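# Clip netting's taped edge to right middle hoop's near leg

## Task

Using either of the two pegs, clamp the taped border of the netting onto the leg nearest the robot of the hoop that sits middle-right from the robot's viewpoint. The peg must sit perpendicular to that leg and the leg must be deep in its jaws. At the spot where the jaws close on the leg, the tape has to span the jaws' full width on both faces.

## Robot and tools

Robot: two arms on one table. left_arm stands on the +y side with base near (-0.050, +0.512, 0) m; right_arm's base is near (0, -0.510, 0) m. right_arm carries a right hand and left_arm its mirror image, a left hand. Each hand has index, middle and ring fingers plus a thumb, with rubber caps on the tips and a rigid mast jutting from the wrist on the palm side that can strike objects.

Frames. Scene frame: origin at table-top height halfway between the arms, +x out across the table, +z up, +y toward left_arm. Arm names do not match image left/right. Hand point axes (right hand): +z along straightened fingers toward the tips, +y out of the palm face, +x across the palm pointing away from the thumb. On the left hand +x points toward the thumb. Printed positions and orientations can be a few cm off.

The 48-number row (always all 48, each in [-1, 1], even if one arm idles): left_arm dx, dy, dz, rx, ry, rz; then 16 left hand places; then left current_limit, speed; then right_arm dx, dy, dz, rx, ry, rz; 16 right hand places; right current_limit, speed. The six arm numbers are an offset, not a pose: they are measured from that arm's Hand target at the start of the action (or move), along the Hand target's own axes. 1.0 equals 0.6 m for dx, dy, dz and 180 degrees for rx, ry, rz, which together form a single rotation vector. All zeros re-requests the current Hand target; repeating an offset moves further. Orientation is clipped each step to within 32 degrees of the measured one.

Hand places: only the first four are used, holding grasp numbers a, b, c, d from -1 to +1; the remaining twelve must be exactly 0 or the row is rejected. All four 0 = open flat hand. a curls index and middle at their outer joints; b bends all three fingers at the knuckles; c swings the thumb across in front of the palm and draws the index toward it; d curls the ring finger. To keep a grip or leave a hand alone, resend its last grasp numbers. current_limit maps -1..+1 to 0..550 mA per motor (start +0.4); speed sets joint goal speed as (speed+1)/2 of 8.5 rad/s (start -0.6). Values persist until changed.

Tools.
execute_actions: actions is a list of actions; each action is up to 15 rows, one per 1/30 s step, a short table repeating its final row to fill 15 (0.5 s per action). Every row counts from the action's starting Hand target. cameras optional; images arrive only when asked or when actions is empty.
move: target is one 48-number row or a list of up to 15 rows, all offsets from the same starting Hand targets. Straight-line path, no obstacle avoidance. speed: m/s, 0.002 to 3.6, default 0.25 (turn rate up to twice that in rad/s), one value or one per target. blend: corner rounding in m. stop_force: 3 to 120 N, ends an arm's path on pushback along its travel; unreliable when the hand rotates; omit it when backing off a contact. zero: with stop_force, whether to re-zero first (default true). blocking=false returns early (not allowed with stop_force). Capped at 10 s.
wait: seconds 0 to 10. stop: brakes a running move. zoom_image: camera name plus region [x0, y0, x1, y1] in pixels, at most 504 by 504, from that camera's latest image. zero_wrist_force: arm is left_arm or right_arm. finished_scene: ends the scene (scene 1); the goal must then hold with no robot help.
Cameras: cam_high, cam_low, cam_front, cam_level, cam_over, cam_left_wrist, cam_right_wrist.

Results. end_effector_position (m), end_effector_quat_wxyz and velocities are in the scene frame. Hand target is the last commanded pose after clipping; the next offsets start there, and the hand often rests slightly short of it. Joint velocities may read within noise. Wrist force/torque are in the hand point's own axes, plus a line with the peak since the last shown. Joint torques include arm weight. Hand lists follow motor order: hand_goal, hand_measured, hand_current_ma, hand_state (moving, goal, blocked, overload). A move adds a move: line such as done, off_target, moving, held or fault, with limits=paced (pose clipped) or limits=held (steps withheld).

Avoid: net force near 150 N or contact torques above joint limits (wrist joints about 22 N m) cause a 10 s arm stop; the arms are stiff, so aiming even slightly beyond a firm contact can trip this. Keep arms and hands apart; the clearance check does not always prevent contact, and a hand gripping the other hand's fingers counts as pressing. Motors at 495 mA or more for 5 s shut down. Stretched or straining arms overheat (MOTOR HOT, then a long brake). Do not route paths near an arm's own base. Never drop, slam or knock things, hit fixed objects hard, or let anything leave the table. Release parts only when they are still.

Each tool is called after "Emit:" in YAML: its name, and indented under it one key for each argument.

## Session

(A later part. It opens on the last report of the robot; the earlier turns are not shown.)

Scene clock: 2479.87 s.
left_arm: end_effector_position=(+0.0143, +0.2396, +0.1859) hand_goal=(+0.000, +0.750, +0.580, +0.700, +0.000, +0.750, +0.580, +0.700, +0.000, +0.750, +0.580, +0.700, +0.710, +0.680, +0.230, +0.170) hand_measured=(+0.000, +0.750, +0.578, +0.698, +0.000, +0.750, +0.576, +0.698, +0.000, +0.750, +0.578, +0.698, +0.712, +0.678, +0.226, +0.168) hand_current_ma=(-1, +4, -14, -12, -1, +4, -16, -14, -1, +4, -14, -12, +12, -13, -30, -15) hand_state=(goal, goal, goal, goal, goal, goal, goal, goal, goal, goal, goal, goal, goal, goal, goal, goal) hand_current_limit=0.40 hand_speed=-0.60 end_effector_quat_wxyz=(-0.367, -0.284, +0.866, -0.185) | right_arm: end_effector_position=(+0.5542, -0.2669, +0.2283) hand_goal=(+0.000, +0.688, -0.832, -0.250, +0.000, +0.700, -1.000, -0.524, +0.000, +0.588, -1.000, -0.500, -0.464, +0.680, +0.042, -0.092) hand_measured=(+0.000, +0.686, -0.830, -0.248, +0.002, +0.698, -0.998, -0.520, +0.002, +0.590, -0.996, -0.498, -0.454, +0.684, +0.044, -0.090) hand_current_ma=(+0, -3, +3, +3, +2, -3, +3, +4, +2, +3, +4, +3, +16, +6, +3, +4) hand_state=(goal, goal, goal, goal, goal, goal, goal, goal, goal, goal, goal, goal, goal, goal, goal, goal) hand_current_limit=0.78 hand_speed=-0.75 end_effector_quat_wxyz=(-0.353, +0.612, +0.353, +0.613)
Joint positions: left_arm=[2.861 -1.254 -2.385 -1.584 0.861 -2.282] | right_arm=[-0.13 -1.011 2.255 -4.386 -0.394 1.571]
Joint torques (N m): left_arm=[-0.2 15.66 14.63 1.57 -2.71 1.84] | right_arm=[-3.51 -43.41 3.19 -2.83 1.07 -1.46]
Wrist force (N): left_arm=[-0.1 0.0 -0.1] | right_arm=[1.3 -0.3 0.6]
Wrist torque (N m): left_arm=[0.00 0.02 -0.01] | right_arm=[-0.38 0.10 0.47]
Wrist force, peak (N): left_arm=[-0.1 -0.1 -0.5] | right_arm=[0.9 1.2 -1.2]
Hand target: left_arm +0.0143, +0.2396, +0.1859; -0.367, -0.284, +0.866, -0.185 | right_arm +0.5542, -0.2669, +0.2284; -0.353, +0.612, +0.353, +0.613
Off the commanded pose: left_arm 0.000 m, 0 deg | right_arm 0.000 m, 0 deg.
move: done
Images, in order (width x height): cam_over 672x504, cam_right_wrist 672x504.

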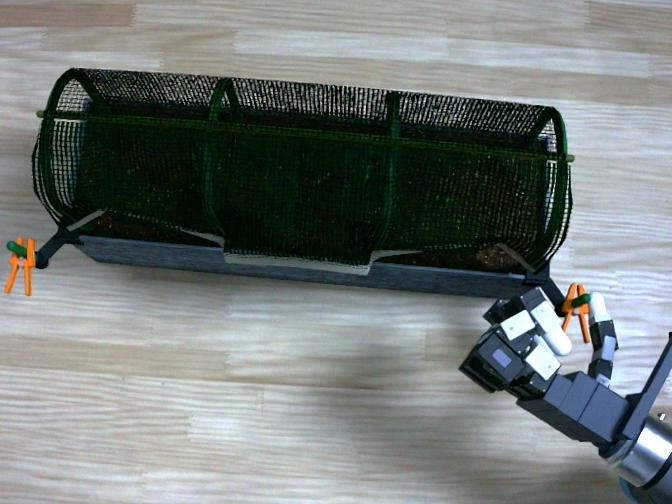

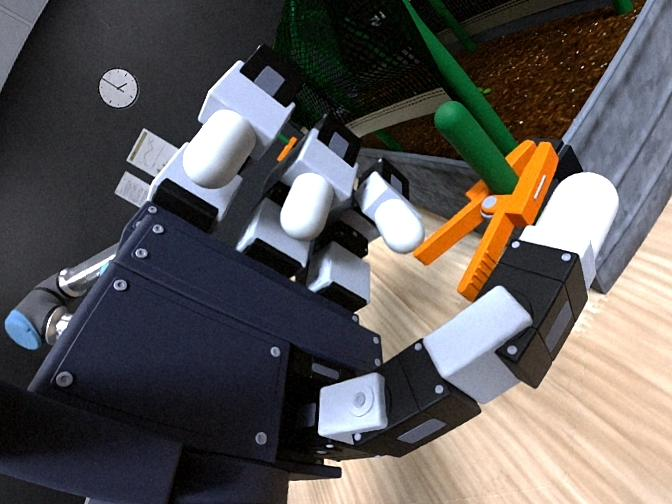

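Emit:
move:
  target: [0,0,0,0,0,0,0,0,0,0,0,0,0,0,0,0,0,0,0,0,0,0,0.4,-0.6,0,0.01089,-0.00353,-0.0556,0,0,1.0,0.0,0.75,1.0,0,0,0,0,0,0,0,0,0,0,0,0,0.78,-0.75]
  speed: 0.05
  cameras: ["cam_over","cam_right_wrist"]

Emit:
zoom_image:
  camera: "cam_over"
  region: [500, 250, 650, 362]

Emit:
zoom_image:
  camera: "cam_right_wrist"
  region: [280, 30, 672, 324]

Scene clock: 2544.23 s.
left_arm: end_effector_position=(+0.0143, +0.2396, +0.1859) hand_goal=(+0.000, +0.750, +0.580, +0.700, +0.000, +0.750, +0.580, +0.700, +0.000, +0.750, +0.580, +0.700, +0.710, +0.680, +0.230, +0.170) hand_measured=(+0.000, +0.750, +0.578, +0.698, +0.000, +0.750, +0.576, +0.698, +0.000, +0.750, +0.578, +0.698, +0.712, +0.678, +0.226, +0.168) hand_current_ma=(-1, +4, -14, -12, -1, +4, -16, -14, -1, +4, -14, -12, +12, -13, -30, -15) hand_state=(goal, goal, goal, goal, goal, goal, goal, goal, goal, goal, goal, goal, goal, goal, goal, goal) hand_current_limit=0.40 hand_speed=-0.60 end_effector_quat_wxyz=(-0.367, -0.284, +0.866, -0.185) | right_arm: end_effector_position=(+0.5587, -0.2719, +0.2284) hand_goal=(+0.000, +0.688, -0.832, -0.250, +0.000, +0.700, -1.000, -0.524, +0.000, +0.588, -1.000, -0.500, -0.464, +0.680, +0.042, -0.092) hand_measured=(+0.000, +0.686, -0.830, -0.248, +0.002, +0.698, -0.998, -0.520, +0.002, +0.590, -0.996, -0.498, -0.454, +0.684, +0.044, -0.090) hand_current_ma=(+0, -3, +3, +3, +2, -3, +3, +4, +2, +3, +4, +3, +16, +6, +3, +4) hand_state=(goal, goal, goal, goal, goal, goal, goal, goal, goal, goal, goal, goal, goal, goal, goal, goal) hand_current_limit=0.78 hand_speed=-0.75 end_effector_quat_wxyz=(-0.299, +0.641, +0.299, +0.641)
Joint positions: left_arm=[2.861 -1.254 -2.385 -1.584 0.861 -2.282] | right_arm=[-0.048 -1.022 2.286 -4.406 -0.65 1.571]
Joint torques (N m): left_arm=[1.74 18.05 14.05 1.68 -2.69 2.07] | right_arm=[-7.05 -38.07 -4.12 -2.07 1.22 -1.67]
Wrist force (N): left_arm=[0.0 0.0 -0.2] | right_arm=[1.1 -0.1 0.7]
Wrist torque (N m): left_arm=[0.01 0.00 -0.01] | right_arm=[-0.38 0.12 0.54]
Wrist force, peak (N): left_arm=[-0.3 0.2 -0.3] | right_arm=[1.4 -0.4 0.5]
Hand target: left_arm +0.0143, +0.2396, +0.1859; -0.367, -0.284, +0.866, -0.185 | right_arm +0.5588, -0.2721, +0.2284; -0.298, +0.641, +0.299, +0.641
Off the commanded pose: left_arm 0.000 m, 0 deg | right_arm 0.000 m, 0 deg.
move: done
Images, in order (width x height): cam_over 672x504, cam_right_wrist 672x504.

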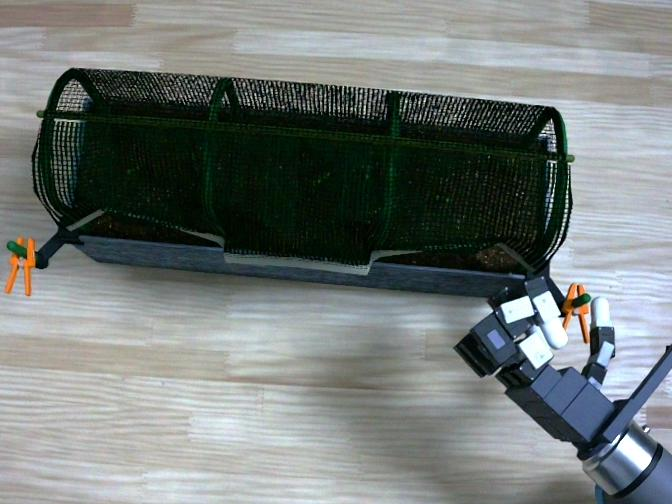

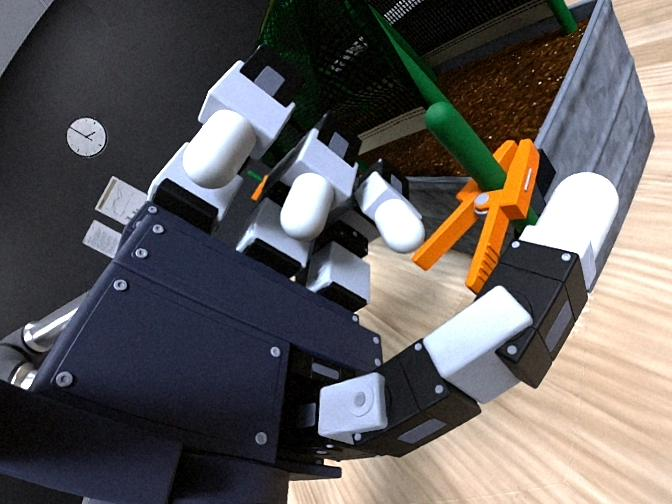

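Scaled by 3.360 from the camera's 672x504 image, which has a finer 960x720 frame.

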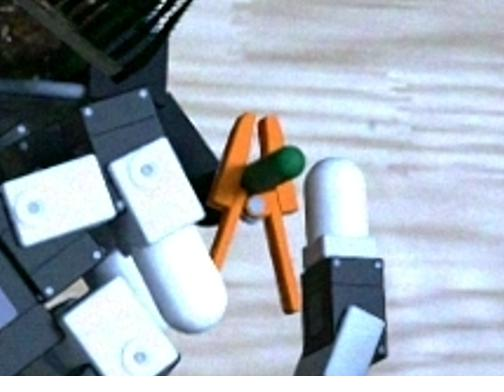

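Scaled by 1.286 from the camera's 672x504 image, which has a finer 960x720 frame.

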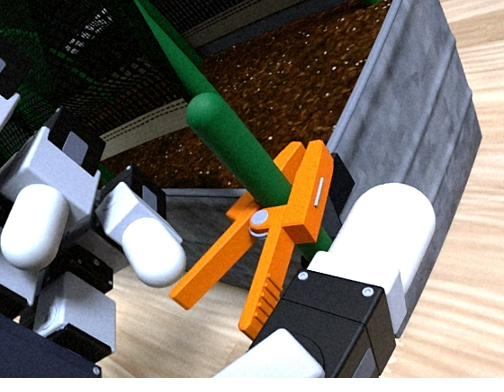

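Emit:
move:
  target: [0,0,0,0,0,0,0,0,0,0,0,0,0,0,0,0,0,0,0,0,0,0,0.4,-0.6,0,0,0,0,0,0,1.0,0.25,0.75,1.0,0,0,0,0,0,0,0,0,0,0,0,0,0.78,-0.8]
  speed: 0.05
  cameras: ["cam_over","cam_right_wrist"]

Emit:
zoom_image:
  camera: "cam_over"
  region: [500, 250, 650, 362]

Emit:
zoom_image:
  camera: "cam_right_wrist"
  region: [280, 30, 672, 324]

Scene clock: 2561.90 s.
left_arm: end_effector_position=(+0.0143, +0.2396, +0.1859) hand_goal=(+0.000, +0.750, +0.580, +0.700, +0.000, +0.750, +0.580, +0.700, +0.000, +0.750, +0.580, +0.700, +0.710, +0.680, +0.230, +0.170) hand_measured=(+0.000, +0.750, +0.578, +0.698, +0.000, +0.750, +0.576, +0.698, +0.000, +0.750, +0.578, +0.698, +0.712, +0.678, +0.226, +0.168) hand_current_ma=(-1, +4, -14, -12, -1, +4, -16, -14, -1, +4, -14, -12, +12, -13, -30, -15) hand_state=(goal, goal, goal, goal, goal, goal, goal, goal, goal, goal, goal, goal, goal, goal, goal, goal) hand_current_limit=0.40 hand_speed=-0.60 end_effector_quat_wxyz=(-0.367, -0.284, +0.866, -0.185) | right_arm: end_effector_position=(+0.5588, -0.2721, +0.2284) hand_goal=(+0.000, +0.350, -0.758, -0.200, +0.000, +0.262, -1.000, -0.524, +0.000, +0.212, -1.000, -0.450, -0.464, +0.680, +0.042, -0.042) hand_measured=(+0.000, +0.412, -0.742, -0.198, +0.002, +0.264, -0.998, -0.520, +0.002, +0.214, -0.996, -0.452, -0.454, +0.684, +0.044, -0.044) hand_current_ma=(+0, +202, +32, +2, +2, +4, +3, +4, +2, +4, +4, -3, +16, +6, +3, -3) hand_state=(goal, blocked, goal, goal, goal, goal, goal, goal, goal, goal, goal, goal, goal, goal, goal, goal) hand_current_limit=0.78 hand_speed=-0.80 end_effector_quat_wxyz=(-0.298, +0.641, +0.299, +0.641)
Joint positions: left_arm=[2.861 -1.254 -2.385 -1.584 0.861 -2.282] | right_arm=[-0.049 -1.022 2.286 -4.406 -0.65 1.571]
Joint torques (N m): left_arm=[-0.33 17.62 13.69 1.75 -2.62 1.97] | right_arm=[-8.2 -18.92 -14.14 -0.48 0.01 -1.45]
Wrist force (N): left_arm=[0.0 0.1 -0.2] | right_arm=[0.9 -0.3 3.5]
Wrist torque (N m): left_arm=[0.01 -0.01 0.00] | right_arm=[-0.46 0.20 0.60]
Wrist force, peak (N): left_arm=[-0.1 0.3 -0.4] | right_arm=[0.9 -0.1 3.7]
Hand target: left_arm +0.0143, +0.2396, +0.1859; -0.367, -0.284, +0.866, -0.185 | right_arm +0.5588, -0.2721, +0.2284; -0.298, +0.641, +0.299, +0.641
Off the commanded pose: left_arm 0.000 m, 0 deg | right_arm 0.000 m, 0 deg.
move: done
Images, in order (width x height): cam_over 672x504, cam_right_wrist 672x504.

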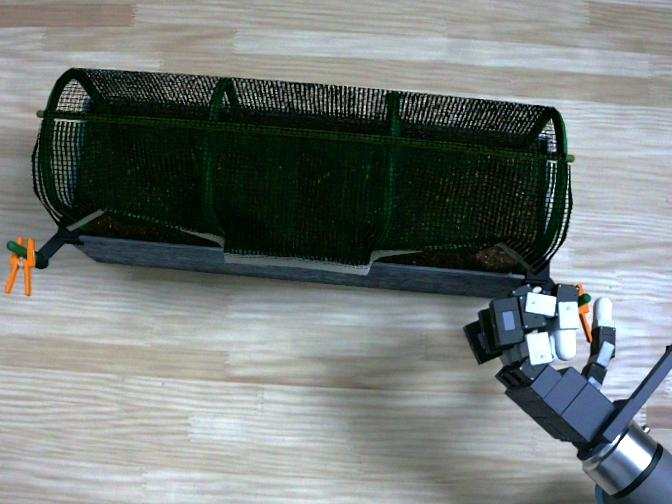

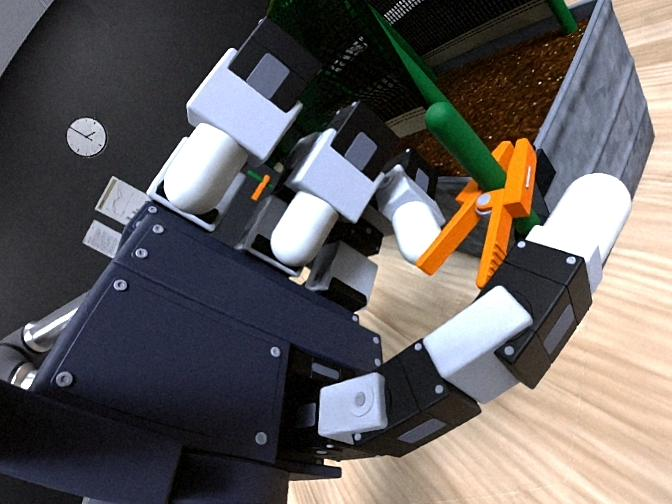

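Scaled by 3.360 from the camera's 672x504 image, which has a finer 960x720 frame.

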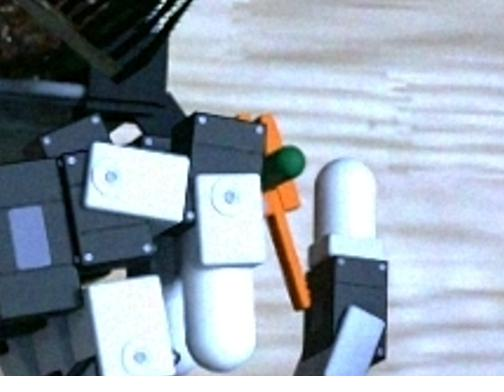

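Scaled by 1.286 from the camera's 672x504 image, which has a finer 960x720 frame.

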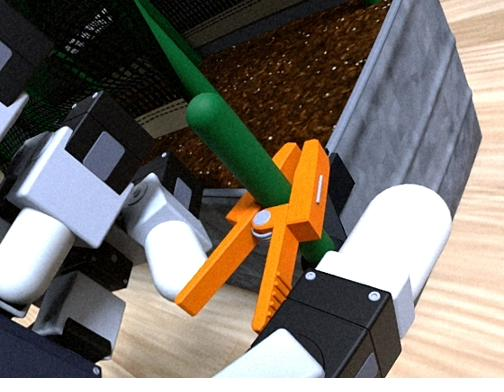

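Emit:
move:
  target: [0,0,0,0,0,0,0,0,0,0,0,0,0,0,0,0,0,0,0,0,0,0,0.4,-0.6,0,-0.00643,0.00766,0,0,0,0.98,0.36,0.75,1.0,0,0,0,0,0,0,0,0,0,0,0,0,0.78,-0.85]
  speed: 0.03
  cameras: ["cam_over","cam_right_wrist"]

Emit:
zoom_image:
  camera: "cam_over"
  region: [500, 250, 650, 362]

Emit:
zoom_image:
  camera: "cam_right_wrist"
  region: [280, 30, 672, 324]

Scene clock: 2574.00 s.
left_arm: end_effector_position=(+0.0143, +0.2396, +0.1859) hand_goal=(+0.000, +0.750, +0.580, +0.700, +0.000, +0.750, +0.580, +0.700, +0.000, +0.750, +0.580, +0.700, +0.710, +0.680, +0.230, +0.170) hand_measured=(+0.000, +0.750, +0.578, +0.698, +0.000, +0.750, +0.576, +0.698, +0.000, +0.750, +0.578, +0.698, +0.712, +0.678, +0.226, +0.168) hand_current_ma=(-1, +4, -14, -12, -1, +4, -16, -14, -1, +4, -14, -12, +12, -13, -30, -15) hand_state=(goal, goal, goal, goal, goal, goal, goal, goal, goal, goal, goal, goal, goal, goal, goal, goal) hand_current_limit=0.40 hand_speed=-0.60 end_effector_quat_wxyz=(-0.367, -0.284, +0.866, -0.185) | right_arm: end_effector_position=(+0.5588, -0.2659, +0.2284) hand_goal=(+0.000, +0.200, -0.706, -0.158, +0.000, +0.076, -1.000, -0.496, +0.000, +0.046, -1.000, -0.426, -0.466, +0.680, +0.042, -0.018) hand_measured=(+0.000, +0.288, -0.686, -0.158, +0.002, +0.078, -0.998, -0.500, +0.002, +0.056, -0.996, -0.428, -0.454, +0.684, +0.072, -0.014) hand_current_ma=(+0, +312, +41, +0, +2, +4, +3, -4, +2, +18, +4, -3, +21, +6, +98, +5) hand_state=(goal, blocked, goal, goal, goal, goal, goal, goal, goal, goal, goal, goal, goal, goal, blocked, goal) hand_current_limit=0.78 hand_speed=-0.85 end_effector_quat_wxyz=(-0.299, +0.641, +0.299, +0.641)
Joint positions: left_arm=[2.861 -1.254 -2.385 -1.584 0.861 -2.282] | right_arm=[-0.031 -1.02 2.28 -4.402 -0.668 1.571]
Joint torques (N m): left_arm=[0.05 17.1 14.12 1.69 -2.64 1.9] | right_arm=[-7.23 -20.24 -8.42 -1.13 1.16 -1.76]
Wrist force (N): left_arm=[0.0 0.0 -0.2] | right_arm=[0.8 0.7 -0.2]
Wrist torque (N m): left_arm=[0.02 -0.01 0.01] | right_arm=[-0.34 0.16 0.59]
Wrist force, peak (N): left_arm=[0.1 0.3 -0.5] | right_arm=[1.0 -0.4 3.7]
Hand target: left_arm +0.0143, +0.2396, +0.1859; -0.367, -0.284, +0.866, -0.185 | right_arm +0.5588, -0.2661, +0.2284; -0.298, +0.641, +0.299, +0.641
Off the commanded pose: left_arm 0.000 m, 0 deg | right_arm 0.000 m, 0 deg.
move: done
Images, in order (width x height): cam_over 672x504, cam_right_wrist 672x504.

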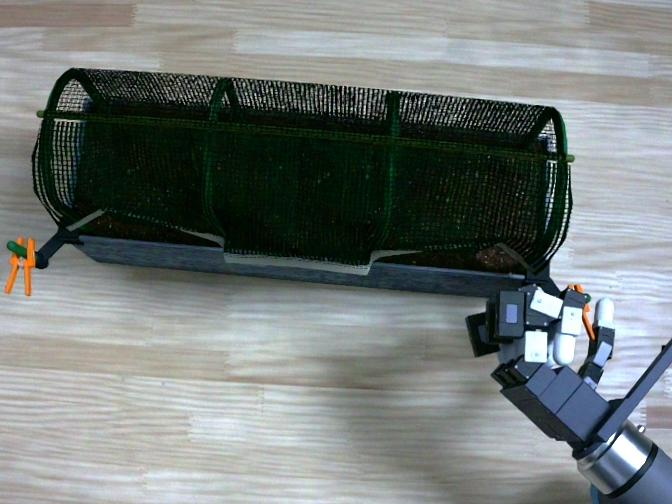

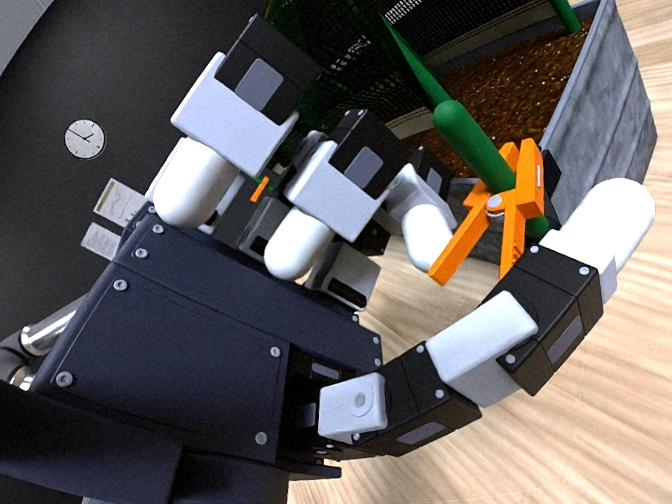

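Scaled by 3.360 from the camera's 672x504 image, which has a finer 960x720 frame.

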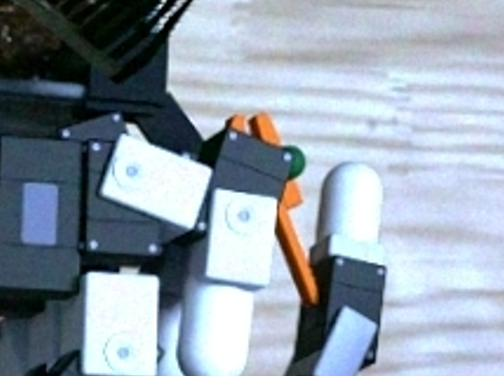

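Scaled by 1.286 from the camera's 672x504 image, which has a finer 960x720 frame.

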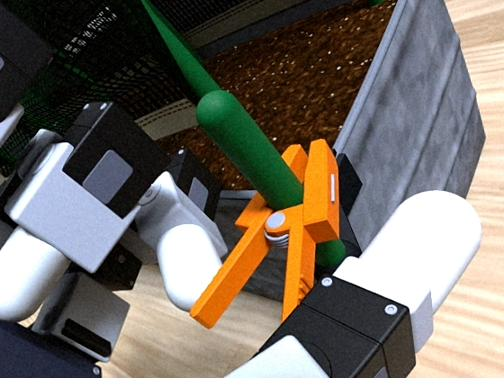

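Emit:
move:
  target: [0,0,0,0,0,0,0,0,0,0,0,0,0,0,0,0,0,0,0,0,0,0,0.4,-0.6,0,-0.00857,0.01021,0,0,0,0.95,0.47,0.75,1.0,0,0,0,0,0,0,0,0,0,0,0,0,0.78,-0.85]
  speed: 0.03
  cameras: ["cam_over","cam_right_wrist"]

Emit:
zoom_image:
  camera: "cam_over"
  region: [500, 250, 650, 362]

Emit:
zoom_image:
  camera: "cam_right_wrist"
  region: [280, 30, 672, 324]

Scene clock: 2581.13 s.
left_arm: end_effector_position=(+0.0143, +0.2396, +0.1859) hand_goal=(+0.000, +0.750, +0.580, +0.700, +0.000, +0.750, +0.580, +0.700, +0.000, +0.750, +0.580, +0.700, +0.710, +0.680, +0.230, +0.170) hand_measured=(+0.000, +0.750, +0.578, +0.698, +0.000, +0.750, +0.576, +0.698, +0.000, +0.750, +0.578, +0.698, +0.712, +0.678, +0.226, +0.168) hand_current_ma=(-1, +4, -14, -12, -1, +4, -16, -14, -1, +4, -14, -12, +12, -13, -30, -15) hand_state=(goal, goal, goal, goal, goal, goal, goal, goal, goal, goal, goal, goal, goal, goal, goal, goal) hand_current_limit=0.40 hand_speed=-0.60 end_effector_quat_wxyz=(-0.367, -0.284, +0.866, -0.185) | right_arm: end_effector_position=(+0.5588, -0.2579, +0.2284) hand_goal=(+0.000, +0.048, -0.646, -0.108, +0.000, -0.110, -1.000, -0.452, +0.000, -0.122, -1.000, -0.400, -0.470, +0.680, +0.042, +0.010) hand_measured=(+0.000, +0.200, -0.628, -0.118, +0.002, +0.000, -0.978, -0.480, +0.002, +0.022, -0.984, -0.432, -0.456, +0.682, +0.120, +0.018) hand_current_ma=(+0, +490, +35, -16, +2, +422, +48, -66, +2, +489, +30, -79, +28, +3, +344, +20) hand_state=(goal, blocked, goal, goal, goal, blocked, blocked, blocked, goal, blocked, goal, blocked, goal, goal, blocked, goal) hand_current_limit=0.78 hand_speed=-0.85 end_effector_quat_wxyz=(-0.299, +0.641, +0.299, +0.641)
Joint positions: left_arm=[2.861 -1.254 -2.385 -1.584 0.861 -2.282] | right_arm=[-0.007 -1.017 2.272 -4.397 -0.692 1.571]
Joint torques (N m): left_arm=[-0.84 17.81 13.57 1.7 -2.57 1.93] | right_arm=[-8.12 -21.26 -6.91 -1 1.64 -1.95]
Wrist force (N): left_arm=[-0.2 0.2 0.0] | right_arm=[0.8 -0.9 -5.5]
Wrist torque (N m): left_arm=[0.02 0.03 -0.02] | right_arm=[-0.51 0.06 0.64]
Wrist force, peak (N): left_arm=[0.2 0.3 -0.5] | right_arm=[1.0 -1.1 -6.2]
Hand target: left_arm +0.0143, +0.2396, +0.1859; -0.367, -0.284, +0.866, -0.185 | right_arm +0.5588, -0.2581, +0.2284; -0.298, +0.641, +0.299, +0.641
Off the commanded pose: left_arm 0.000 m, 0 deg | right_arm 0.000 m, 0 deg.
move: done
Images, in order (width x height): cam_over 672x504, cam_right_wrist 672x504.

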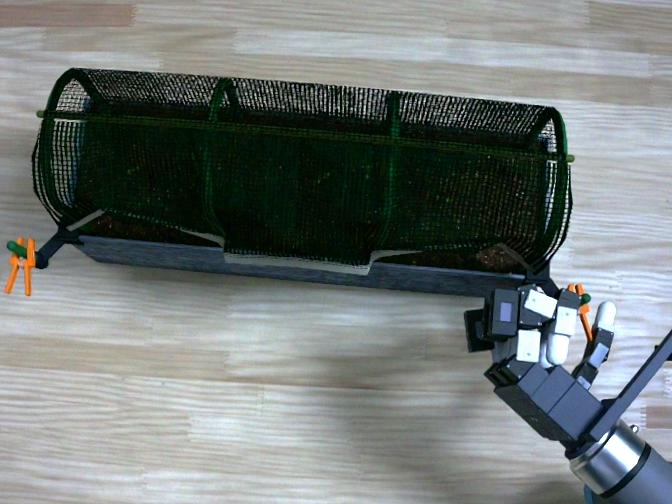

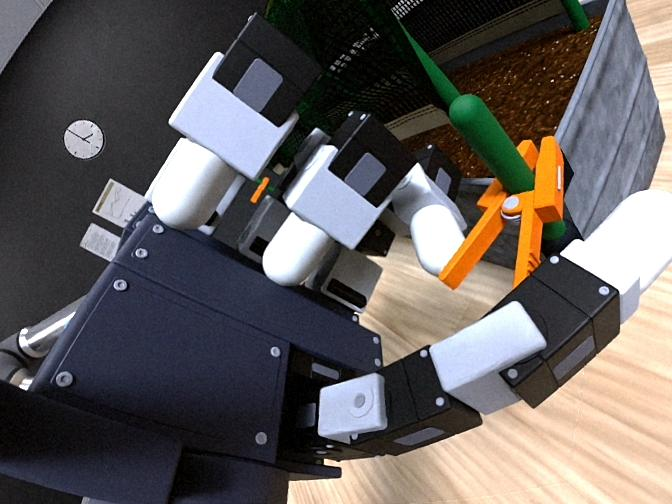

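Scaled by 3.360 from the camera's 672x504 image, which has a finer 960x720 frame.

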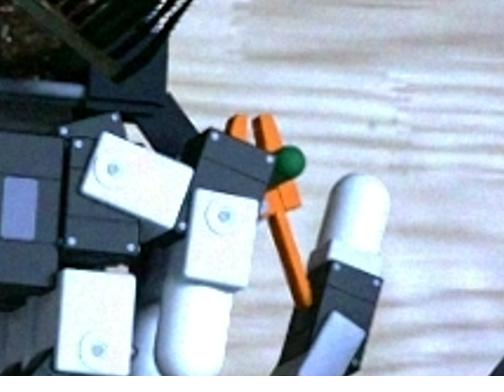

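Scaled by 1.286 from the camera's 672x504 image, which has a finer 960x720 frame.

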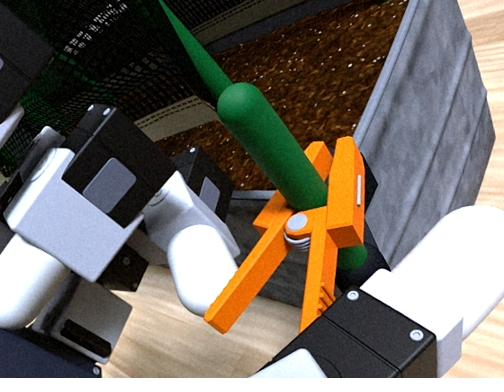

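Emit:
move:
  target: [0,0,0,0,0,0,0,0,0,0,0,0,0,0,0,0,0,0,0,0,0,0,0.4,-0.6,0,0,0,0,0,0,0.88,0.447,0.75,0.5,0,0,0,0,0,0,0,0,0,0,0,0,0.78,-0.85]
  speed: 0.03
  cameras: ["cam_over","cam_right_wrist"]

Emit:
zoom_image:
  camera: "cam_over"
  region: [500, 250, 650, 362]

Emit:
zoom_image:
  camera: "cam_right_wrist"
  region: [280, 30, 672, 324]

Scene clock: 2624.93 s.
left_arm: end_effector_position=(+0.0143, +0.2396, +0.1859) hand_goal=(+0.000, +0.750, +0.580, +0.700, +0.000, +0.750, +0.580, +0.700, +0.000, +0.750, +0.580, +0.700, +0.710, +0.680, +0.230, +0.170) hand_measured=(+0.000, +0.750, +0.578, +0.698, +0.000, +0.750, +0.576, +0.698, +0.000, +0.750, +0.578, +0.698, +0.712, +0.678, +0.226, +0.168) hand_current_ma=(-1, +4, -14, -12, -1, +4, -16, -14, -1, +4, -14, -12, +12, -13, -30, -15) hand_state=(goal, goal, goal, goal, goal, goal, goal, goal, goal, goal, goal, goal, goal, goal, goal, goal) hand_current_limit=0.40 hand_speed=-0.60 end_effector_quat_wxyz=(-0.367, -0.284, +0.866, -0.185) | right_arm: end_effector_position=(+0.5588, -0.2581, +0.2284) hand_goal=(+0.000, +0.022, -0.540, -0.046, +0.000, -0.152, -0.918, -0.350, +0.000, +0.130, -0.220, +0.152, -0.476, +0.680, +0.042, +0.014) hand_measured=(+0.000, +0.176, -0.596, -0.116, +0.002, -0.010, -0.966, -0.480, +0.002, +0.128, -0.224, +0.150, -0.456, +0.682, +0.122, +0.026) hand_current_ma=(+0, +490, -160, -214, +2, +489, -129, -488, +2, -4, -4, -3, +44, +2, +361, +33) hand_state=(goal, blocked, blocked, blocked, goal, blocked, blocked, blocked, goal, goal, goal, goal, blocked, goal, blocked, goal) hand_current_limit=0.78 hand_speed=-0.85 end_effector_quat_wxyz=(-0.298, +0.641, +0.299, +0.641)
Joint positions: left_arm=[2.861 -1.254 -2.385 -1.584 0.861 -2.282] | right_arm=[-0.008 -1.017 2.272 -4.397 -0.691 1.571]
Joint torques (N m): left_arm=[-0.38 16.62 14.14 1.55 -2.84 1.97] | right_arm=[-8.62 -41.09 0.53 -2.19 -0.74 -1.85]
Wrist force (N): left_arm=[0.1 -0.2 0.1] | right_arm=[0.9 -4.5 -3.6]
Wrist torque (N m): left_arm=[-0.04 -0.02 0.02] | right_arm=[-0.67 0.06 0.71]
Wrist force, peak (N): left_arm=[0.1 0.5 -0.4] | right_arm=[0.2 -0.5 -6.1]
Hand target: left_arm +0.0143, +0.2396, +0.1859; -0.367, -0.284, +0.866, -0.185 | right_arm +0.5588, -0.2581, +0.2284; -0.298, +0.641, +0.299, +0.641
Off the commanded pose: left_arm 0.000 m, 0 deg | right_arm 0.000 m, 0 deg.
move: done
Images, in order (width x height): cam_over 672x504, cam_right_wrist 672x504.

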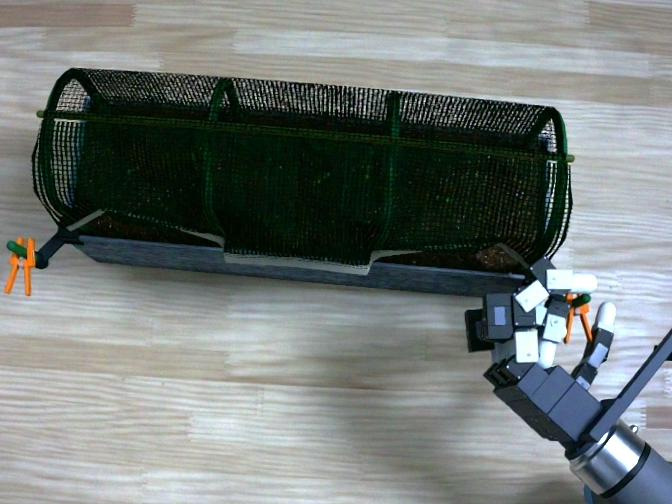

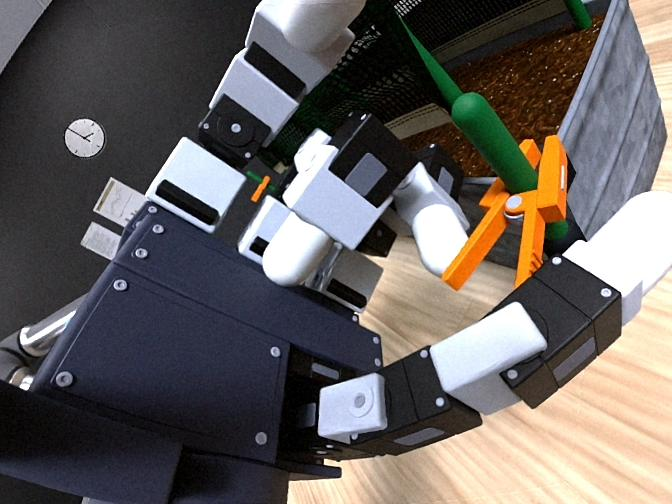

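Scaled by 3.360 from the camera's 672x504 image, which has a finer 960x720 frame.

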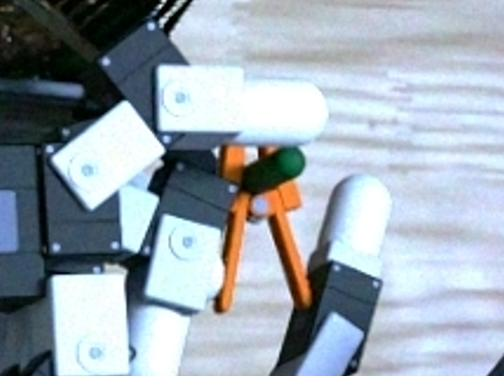

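Scaled by 1.286 from the camera's 672x504 image, which has a finer 960x720 frame.

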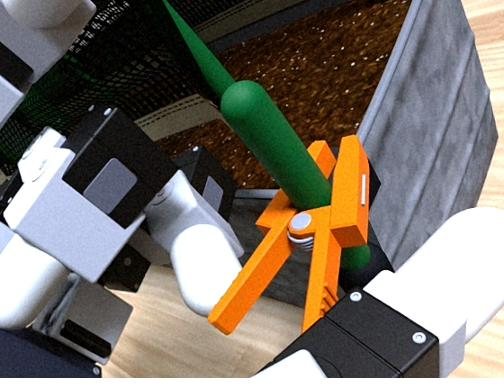

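Emit:
move:
  target: [0,0,0,0,0,0,0,0,0,0,0,0,0,0,0,0,0,0,0,0,0,0,0.4,-0.6,0,0.00643,-0.00766,0,0,0,1.0,0.05,0.75,1.0,0,0,0,0,0,0,0,0,0,0,0,0,0.78,-0.75]
  speed: 0.03
  cameras: ["cam_left_wrist","cam_over","cam_high"]

Emit:
zoom_image:
  camera: "cam_left_wrist"
  region: [0, 0, 504, 378]

Emit:
zoom_image:
  camera: "cam_over"
  region: [500, 250, 650, 362]

Scene clock: 2801.00 s.
left_arm: end_effector_position=(+0.0143, +0.2396, +0.1859) hand_goal=(+0.000, +0.750, +0.580, +0.700, +0.000, +0.750, +0.580, +0.700, +0.000, +0.750, +0.580, +0.700, +0.710, +0.680, +0.230, +0.170) hand_measured=(+0.000, +0.750, +0.578, +0.698, +0.000, +0.750, +0.576, +0.698, +0.000, +0.750, +0.578, +0.698, +0.712, +0.678, +0.226, +0.168) hand_current_ma=(-1, +4, -14, -12, -1, +4, -16, -14, -1, +4, -14, -12, +12, -13, -30, -15) hand_state=(goal, goal, goal, goal, goal, goal, goal, goal, goal, goal, goal, goal, goal, goal, goal, goal) hand_current_limit=0.40 hand_speed=-0.60 end_effector_quat_wxyz=(-0.367, -0.284, +0.866, -0.185) | right_arm: end_effector_position=(+0.5588, -0.2641, +0.2284) hand_goal=(+0.000, +0.620, -0.818, -0.240, +0.000, +0.612, -1.000, -0.524, +0.000, +0.512, -1.000, -0.490, -0.464, +0.680, +0.042, -0.082) hand_measured=(+0.000, +0.618, -0.816, -0.238, +0.002, +0.608, -0.996, -0.522, +0.002, +0.508, -0.996, -0.488, -0.452, +0.682, +0.064, -0.074) hand_current_ma=(+0, -3, +3, +3, +2, -4, +4, +3, +2, -4, +4, +3, +23, +2, +66, +16) hand_state=(goal, goal, goal, goal, goal, goal, goal, goal, goal, goal, goal, goal, goal, goal, blocked, goal) hand_current_limit=0.78 hand_speed=-0.75 end_effector_quat_wxyz=(-0.298, +0.641, +0.299, +0.641)
Joint positions: left_arm=[2.861 -1.254 -2.385 -1.584 0.861 -2.282] | right_arm=[-0.025 -1.02 2.278 -4.401 -0.674 1.571]
Joint torques (N m): left_arm=[-1.43 17.87 13.15 2 -2.56 1.95] | right_arm=[10.43 -35.33 -12.96 -0.88 -0.54 -0.45]
Wrist force (N): left_arm=[-0.1 0.1 -0.3] | right_arm=[0.5 0.1 -0.5]
Wrist torque (N m): left_arm=[0.03 0.00 -0.01] | right_arm=[-0.39 0.13 0.55]
Wrist force, peak (N): left_arm=[-0.3 -0.2 -0.4] | right_arm=[1.1 -4.8 -3.4]
Hand target: left_arm +0.0143, +0.2396, +0.1859; -0.367, -0.284, +0.866, -0.185 | right_arm +0.5588, -0.2641, +0.2284; -0.298, +0.641, +0.299, +0.641
Off the commanded pose: left_arm 0.000 m, 0 deg | right_arm 0.000 m, 0 deg.
move: done
Images, in order (width x height): cam_high 672x504, cam_over 672x504, cam_left_wrist 672x504.

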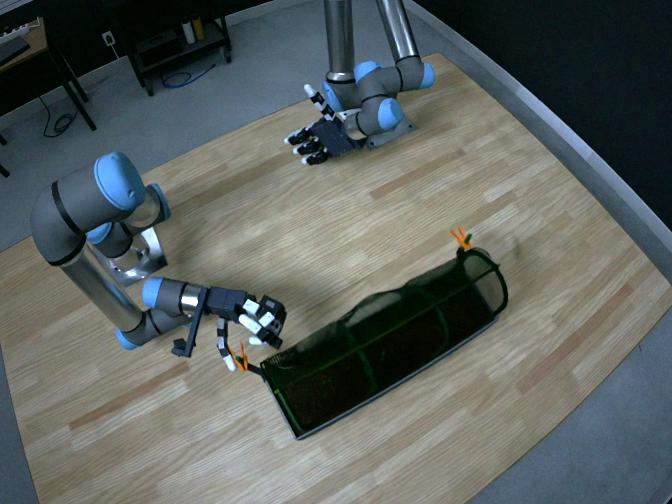

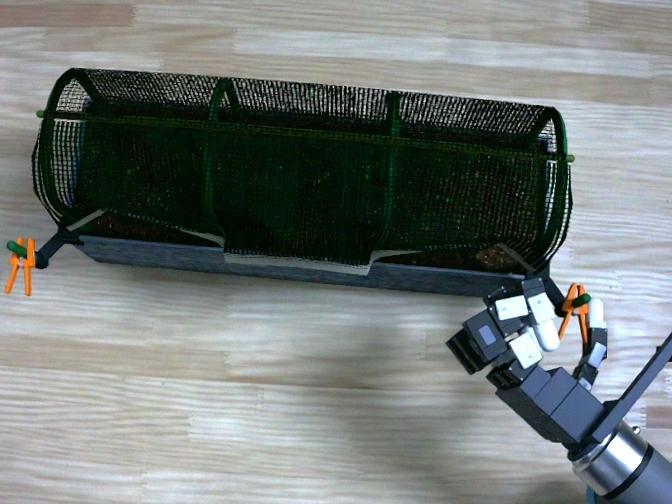

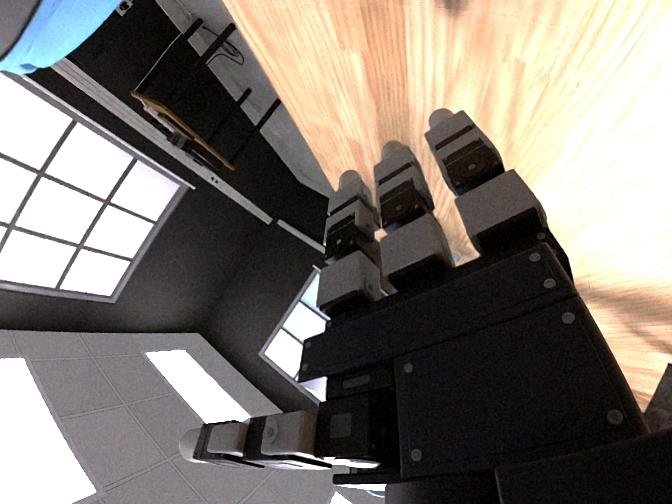

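Scaled by 1.000.

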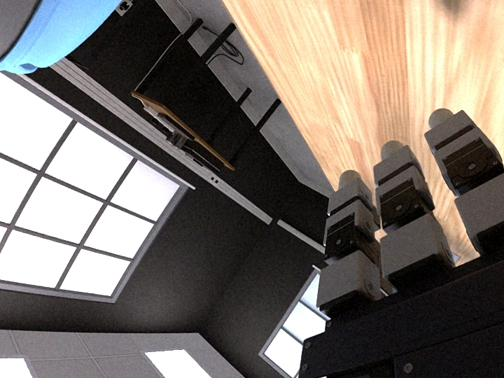

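Scaled by 3.360 from the camera's 672x504 image, which has a finer 960x720 frame.

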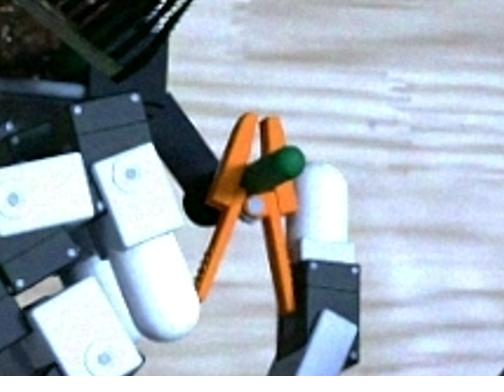

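Emit:
zoom_image:
  camera: "cam_left_wrist"
  region: [300, 100, 560, 330]

Emit:
zoom_image:
  camera: "cam_high"
  region: [270, 70, 420, 180]

Scaled by 1.938 from the camera's 672x504 image, which has a finer 960x720 frame.

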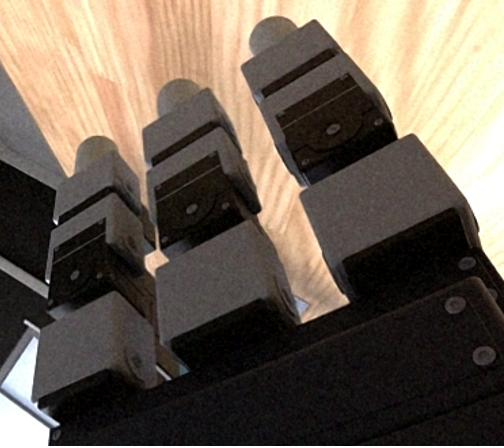

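Scaled by 3.360 from the camera's 672x504 image, which has a finer 960x720 frame.

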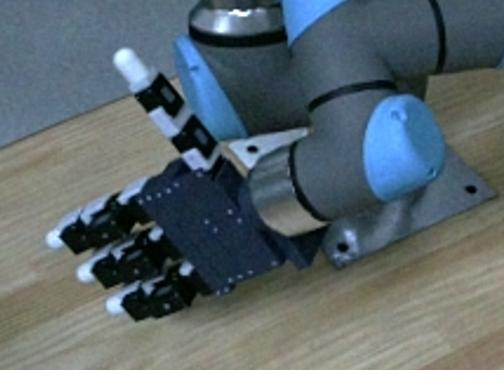

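Emit:
execute_actions:
  actions: []
  cameras: ["cam_level","cam_front","cam_low"]

Scene clock: 2878.43 s.
left_arm: end_effector_position=(+0.0143, +0.2396, +0.1859) hand_goal=(+0.000, +0.750, +0.580, +0.700, +0.000, +0.750, +0.580, +0.700, +0.000, +0.750, +0.580, +0.700, +0.710, +0.680, +0.230, +0.170) hand_measured=(+0.000, +0.750, +0.578, +0.698, +0.000, +0.750, +0.576, +0.698, +0.000, +0.750, +0.578, +0.698, +0.712, +0.678, +0.226, +0.168) hand_current_ma=(-1, +4, -14, -12, -1, +4, -16, -14, -1, +4, -14, -12, +12, -13, -30, -15) hand_state=(goal, goal, goal, goal, goal, goal, goal, goal, goal, goal, goal, goal, goal, goal, goal, goal) hand_current_limit=0.40 hand_speed=-0.60 end_effector_quat_wxyz=(-0.367, -0.284, +0.866, -0.185) | right_arm: end_effector_position=(+0.5588, -0.2641, +0.2284) hand_goal=(+0.000, +0.620, -0.818, -0.240, +0.000, +0.612, -1.000, -0.524, +0.000, +0.512, -1.000, -0.490, -0.464, +0.680, +0.042, -0.082) hand_measured=(+0.000, +0.618, -0.816, -0.238, +0.002, +0.608, -0.996, -0.522, +0.002, +0.508, -0.996, -0.488, -0.452, +0.682, +0.064, -0.074) hand_current_ma=(+0, -3, +3, +3, +2, -4, +4, +3, +2, -4, +4, +3, +23, +2, +66, +16) hand_state=(goal, goal, goal, goal, goal, goal, goal, goal, goal, goal, goal, goal, goal, goal, blocked, goal) hand_current_limit=0.78 hand_speed=-0.75 end_effector_quat_wxyz=(-0.298, +0.641, +0.299, +0.641)
Joint positions: left_arm=[2.861 -1.254 -2.385 -1.584 0.861 -2.282] | right_arm=[-0.025 -1.02 2.278 -4.401 -0.674 1.571]
Joint velocities: within noise
Joint torques (N m): left_arm=[-0.19 17.47 13.73 1.52 -2.6 2.02] | right_arm=[10.23 -18.5 -15.48 -0.82 -0.61 0.87]
Wrist force (N): left_arm=[-0.1 0.0 -0.3] | right_arm=[1.1 0.1 -0.5]
Wrist torque (N m): left_arm=[0.01 0.00 0.00] | right_arm=[-0.36 0.10 0.58]
Wrist force, peak (N): left_arm=[-0.2 0.4 -0.4] | right_arm=[1.0 0.2 -0.8]
Hand target: left_arm +0.0143, +0.2396, +0.1859; -0.367, -0.284, +0.866, -0.185 | right_arm +0.5588, -0.2641, +0.2284; -0.298, +0.641, +0.299, +0.641
Off the commanded pose: left_arm 0.000 m, 0 deg | right_arm 0.000 m, 0 deg.
Images, in order (width x height): cam_low 672x504, cam_front 672x504, cam_level 672x504.

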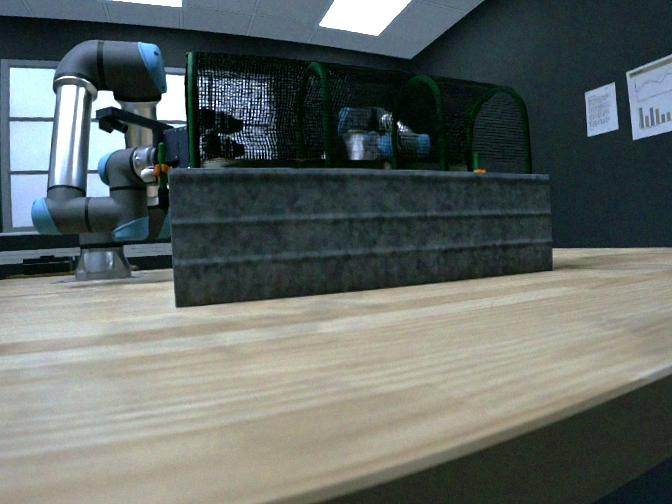

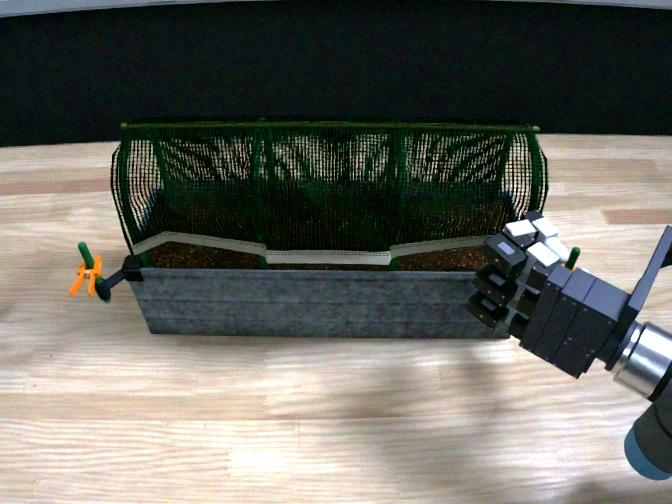

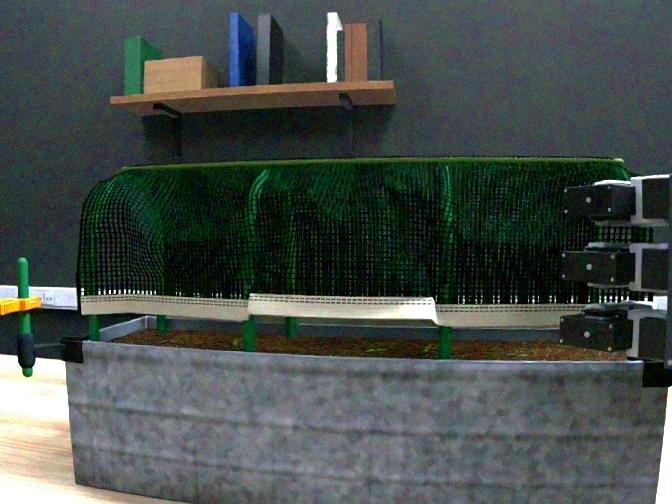

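Emit:
move:
  target:
    - [0,0,0,0,0,0,0,0,0,0,0,0,0,0,0,0,0,0,0,0,0,0,0.4,-0.6,0,0.00857,-0.01021,0,0,0,1.0,0.05,0.75,1.0,0,0,0,0,0,0,0,0,0,0,0,0,0.4,-0.6]
    - [0,0,0,0,0,0,0,0,0,0,0,0,0,0,0,0,0,0,0,0,0,0,0.4,-0.6,0,-0.0955,-0.1455,0,0,0,1.0,0.05,0.75,1.0,0,0,0,0,0,0,0,0,0,0,0,0,0.4,-0.6]
    - [0,0,0,0,0,0,0,0,0,0,0,0,0,0,0,0,0,0,0,0,0,0,0.4,-0.6,0.1167,-0.0586,-0.345,0,0,-0.5,0.2,0.8,0.8,0.8,0,0,0,0,0,0,0,0,0,0,0,0,0.4,-0.6]
  speed: [0.04,0.15,0.2]
  cameras: ["cam_over","cam_front","cam_level","cam_right_wrist"]

Scene clock: 3235.53 s.
left_arm: end_effector_position=(+0.0143, +0.2396, +0.1859) hand_goal=(+0.000, +0.750, +0.580, +0.700, +0.000, +0.750, +0.580, +0.700, +0.000, +0.750, +0.580, +0.700, +0.710, +0.680, +0.230, +0.170) hand_measured=(+0.000, +0.750, +0.578, +0.698, +0.000, +0.750, +0.576, +0.698, +0.000, +0.750, +0.578, +0.698, +0.712, +0.678, +0.226, +0.168) hand_current_ma=(-1, +4, -14, -12, -1, +4, -16, -14, -1, +4, -14, -12, +12, -13, -30, -15) hand_state=(goal, goal, goal, goal, goal, goal, goal, goal, goal, goal, goal, goal, goal, goal, goal, goal) hand_current_limit=0.40 hand_speed=-0.60 end_effector_quat_wxyz=(-0.367, -0.284, +0.866, -0.185) | right_arm: end_effector_position=(+0.3986, -0.3999, +0.2983) hand_goal=(+0.000, -0.510, +0.120, +0.670, +0.000, -0.540, +0.100, +0.650, +0.000, -0.590, -0.700, -0.040, -0.630, +0.680, +0.030, +0.180) hand_measured=(+0.000, -0.466, +0.128, +0.674, +0.002, -0.538, +0.094, +0.646, +0.002, -0.490, -0.680, -0.042, -0.632, +0.682, +0.036, +0.182) hand_current_ma=(+1, +125, +12, +5, +2, +2, -9, -5, +2, +375, +44, -3, -1, +2, +11, +3) hand_state=(goal, blocked, goal, goal, goal, goal, goal, goal, goal, blocked, blocked, goal, goal, goal, goal, goal) hand_current_limit=0.40 hand_speed=-0.60 end_effector_quat_wxyz=(+0.242, +0.242, +0.664, +0.664)
Joint positions: left_arm=[2.861 -1.254 -2.385 -1.584 0.861 -2.282] | right_arm=[-0.807 -0.923 2.642 -4.857 0.108 -0.004]
Joint torques (N m): left_arm=[-0.83 18.3 13.05 1.75 -2.72 1.92] | right_arm=[10.52 -13.28 11.4 1.49 0.28 -1.41]
Wrist force (N): left_arm=[0.0 0.2 -0.3] | right_arm=[1.0 -0.6 0.7]
Wrist torque (N m): left_arm=[0.03 0.00 0.00] | right_arm=[-0.70 -0.03 -0.13]
Wrist force, peak (N): left_arm=[-0.1 -0.2 -0.5] | right_arm=[1.4 0.8 1.8]
Hand target: left_arm +0.0143, +0.2396, +0.1859; -0.367, -0.284, +0.866, -0.185 | right_arm +0.3986, -0.3999, +0.2983; +0.242, +0.242, +0.664, +0.664
Off the commanded pose: left_arm 0.000 m, 0 deg | right_arm 0.000 m, 0 deg.
move: done
Images, in order (width x height): cam_front 672x504, cam_level 672x504, cam_over 672x504, cam_right_wrist 672x504.

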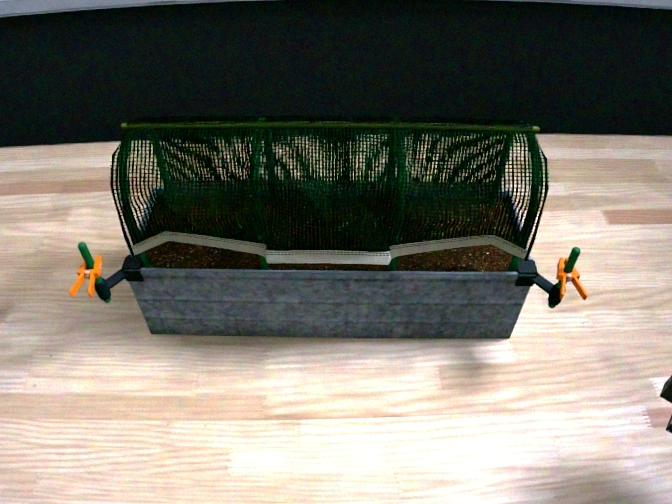

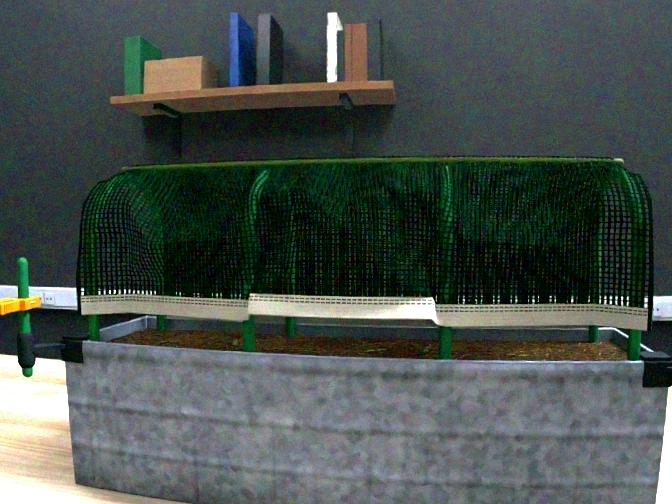

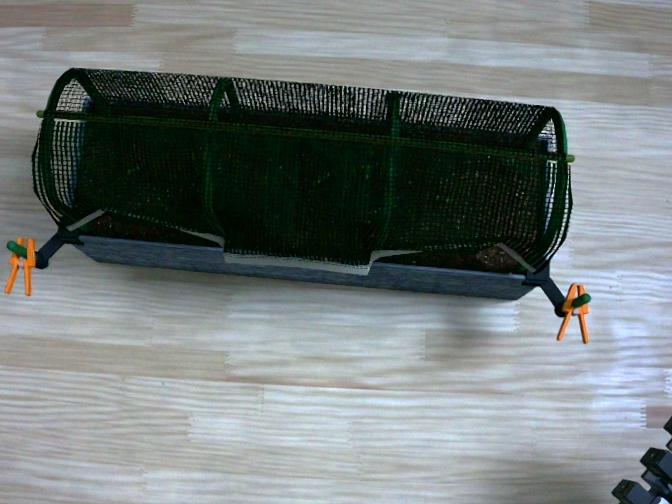

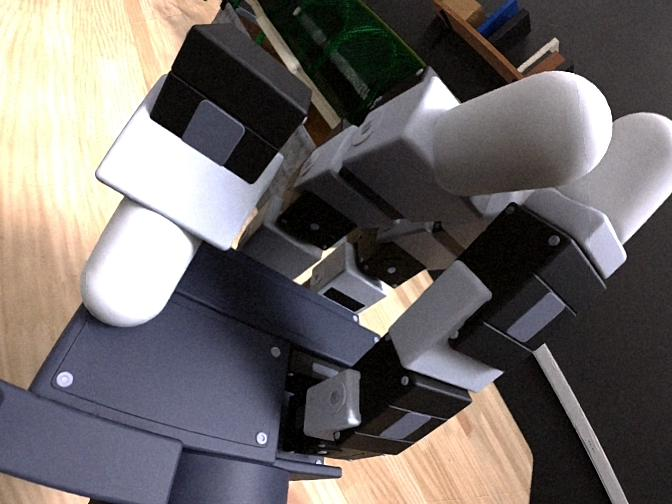

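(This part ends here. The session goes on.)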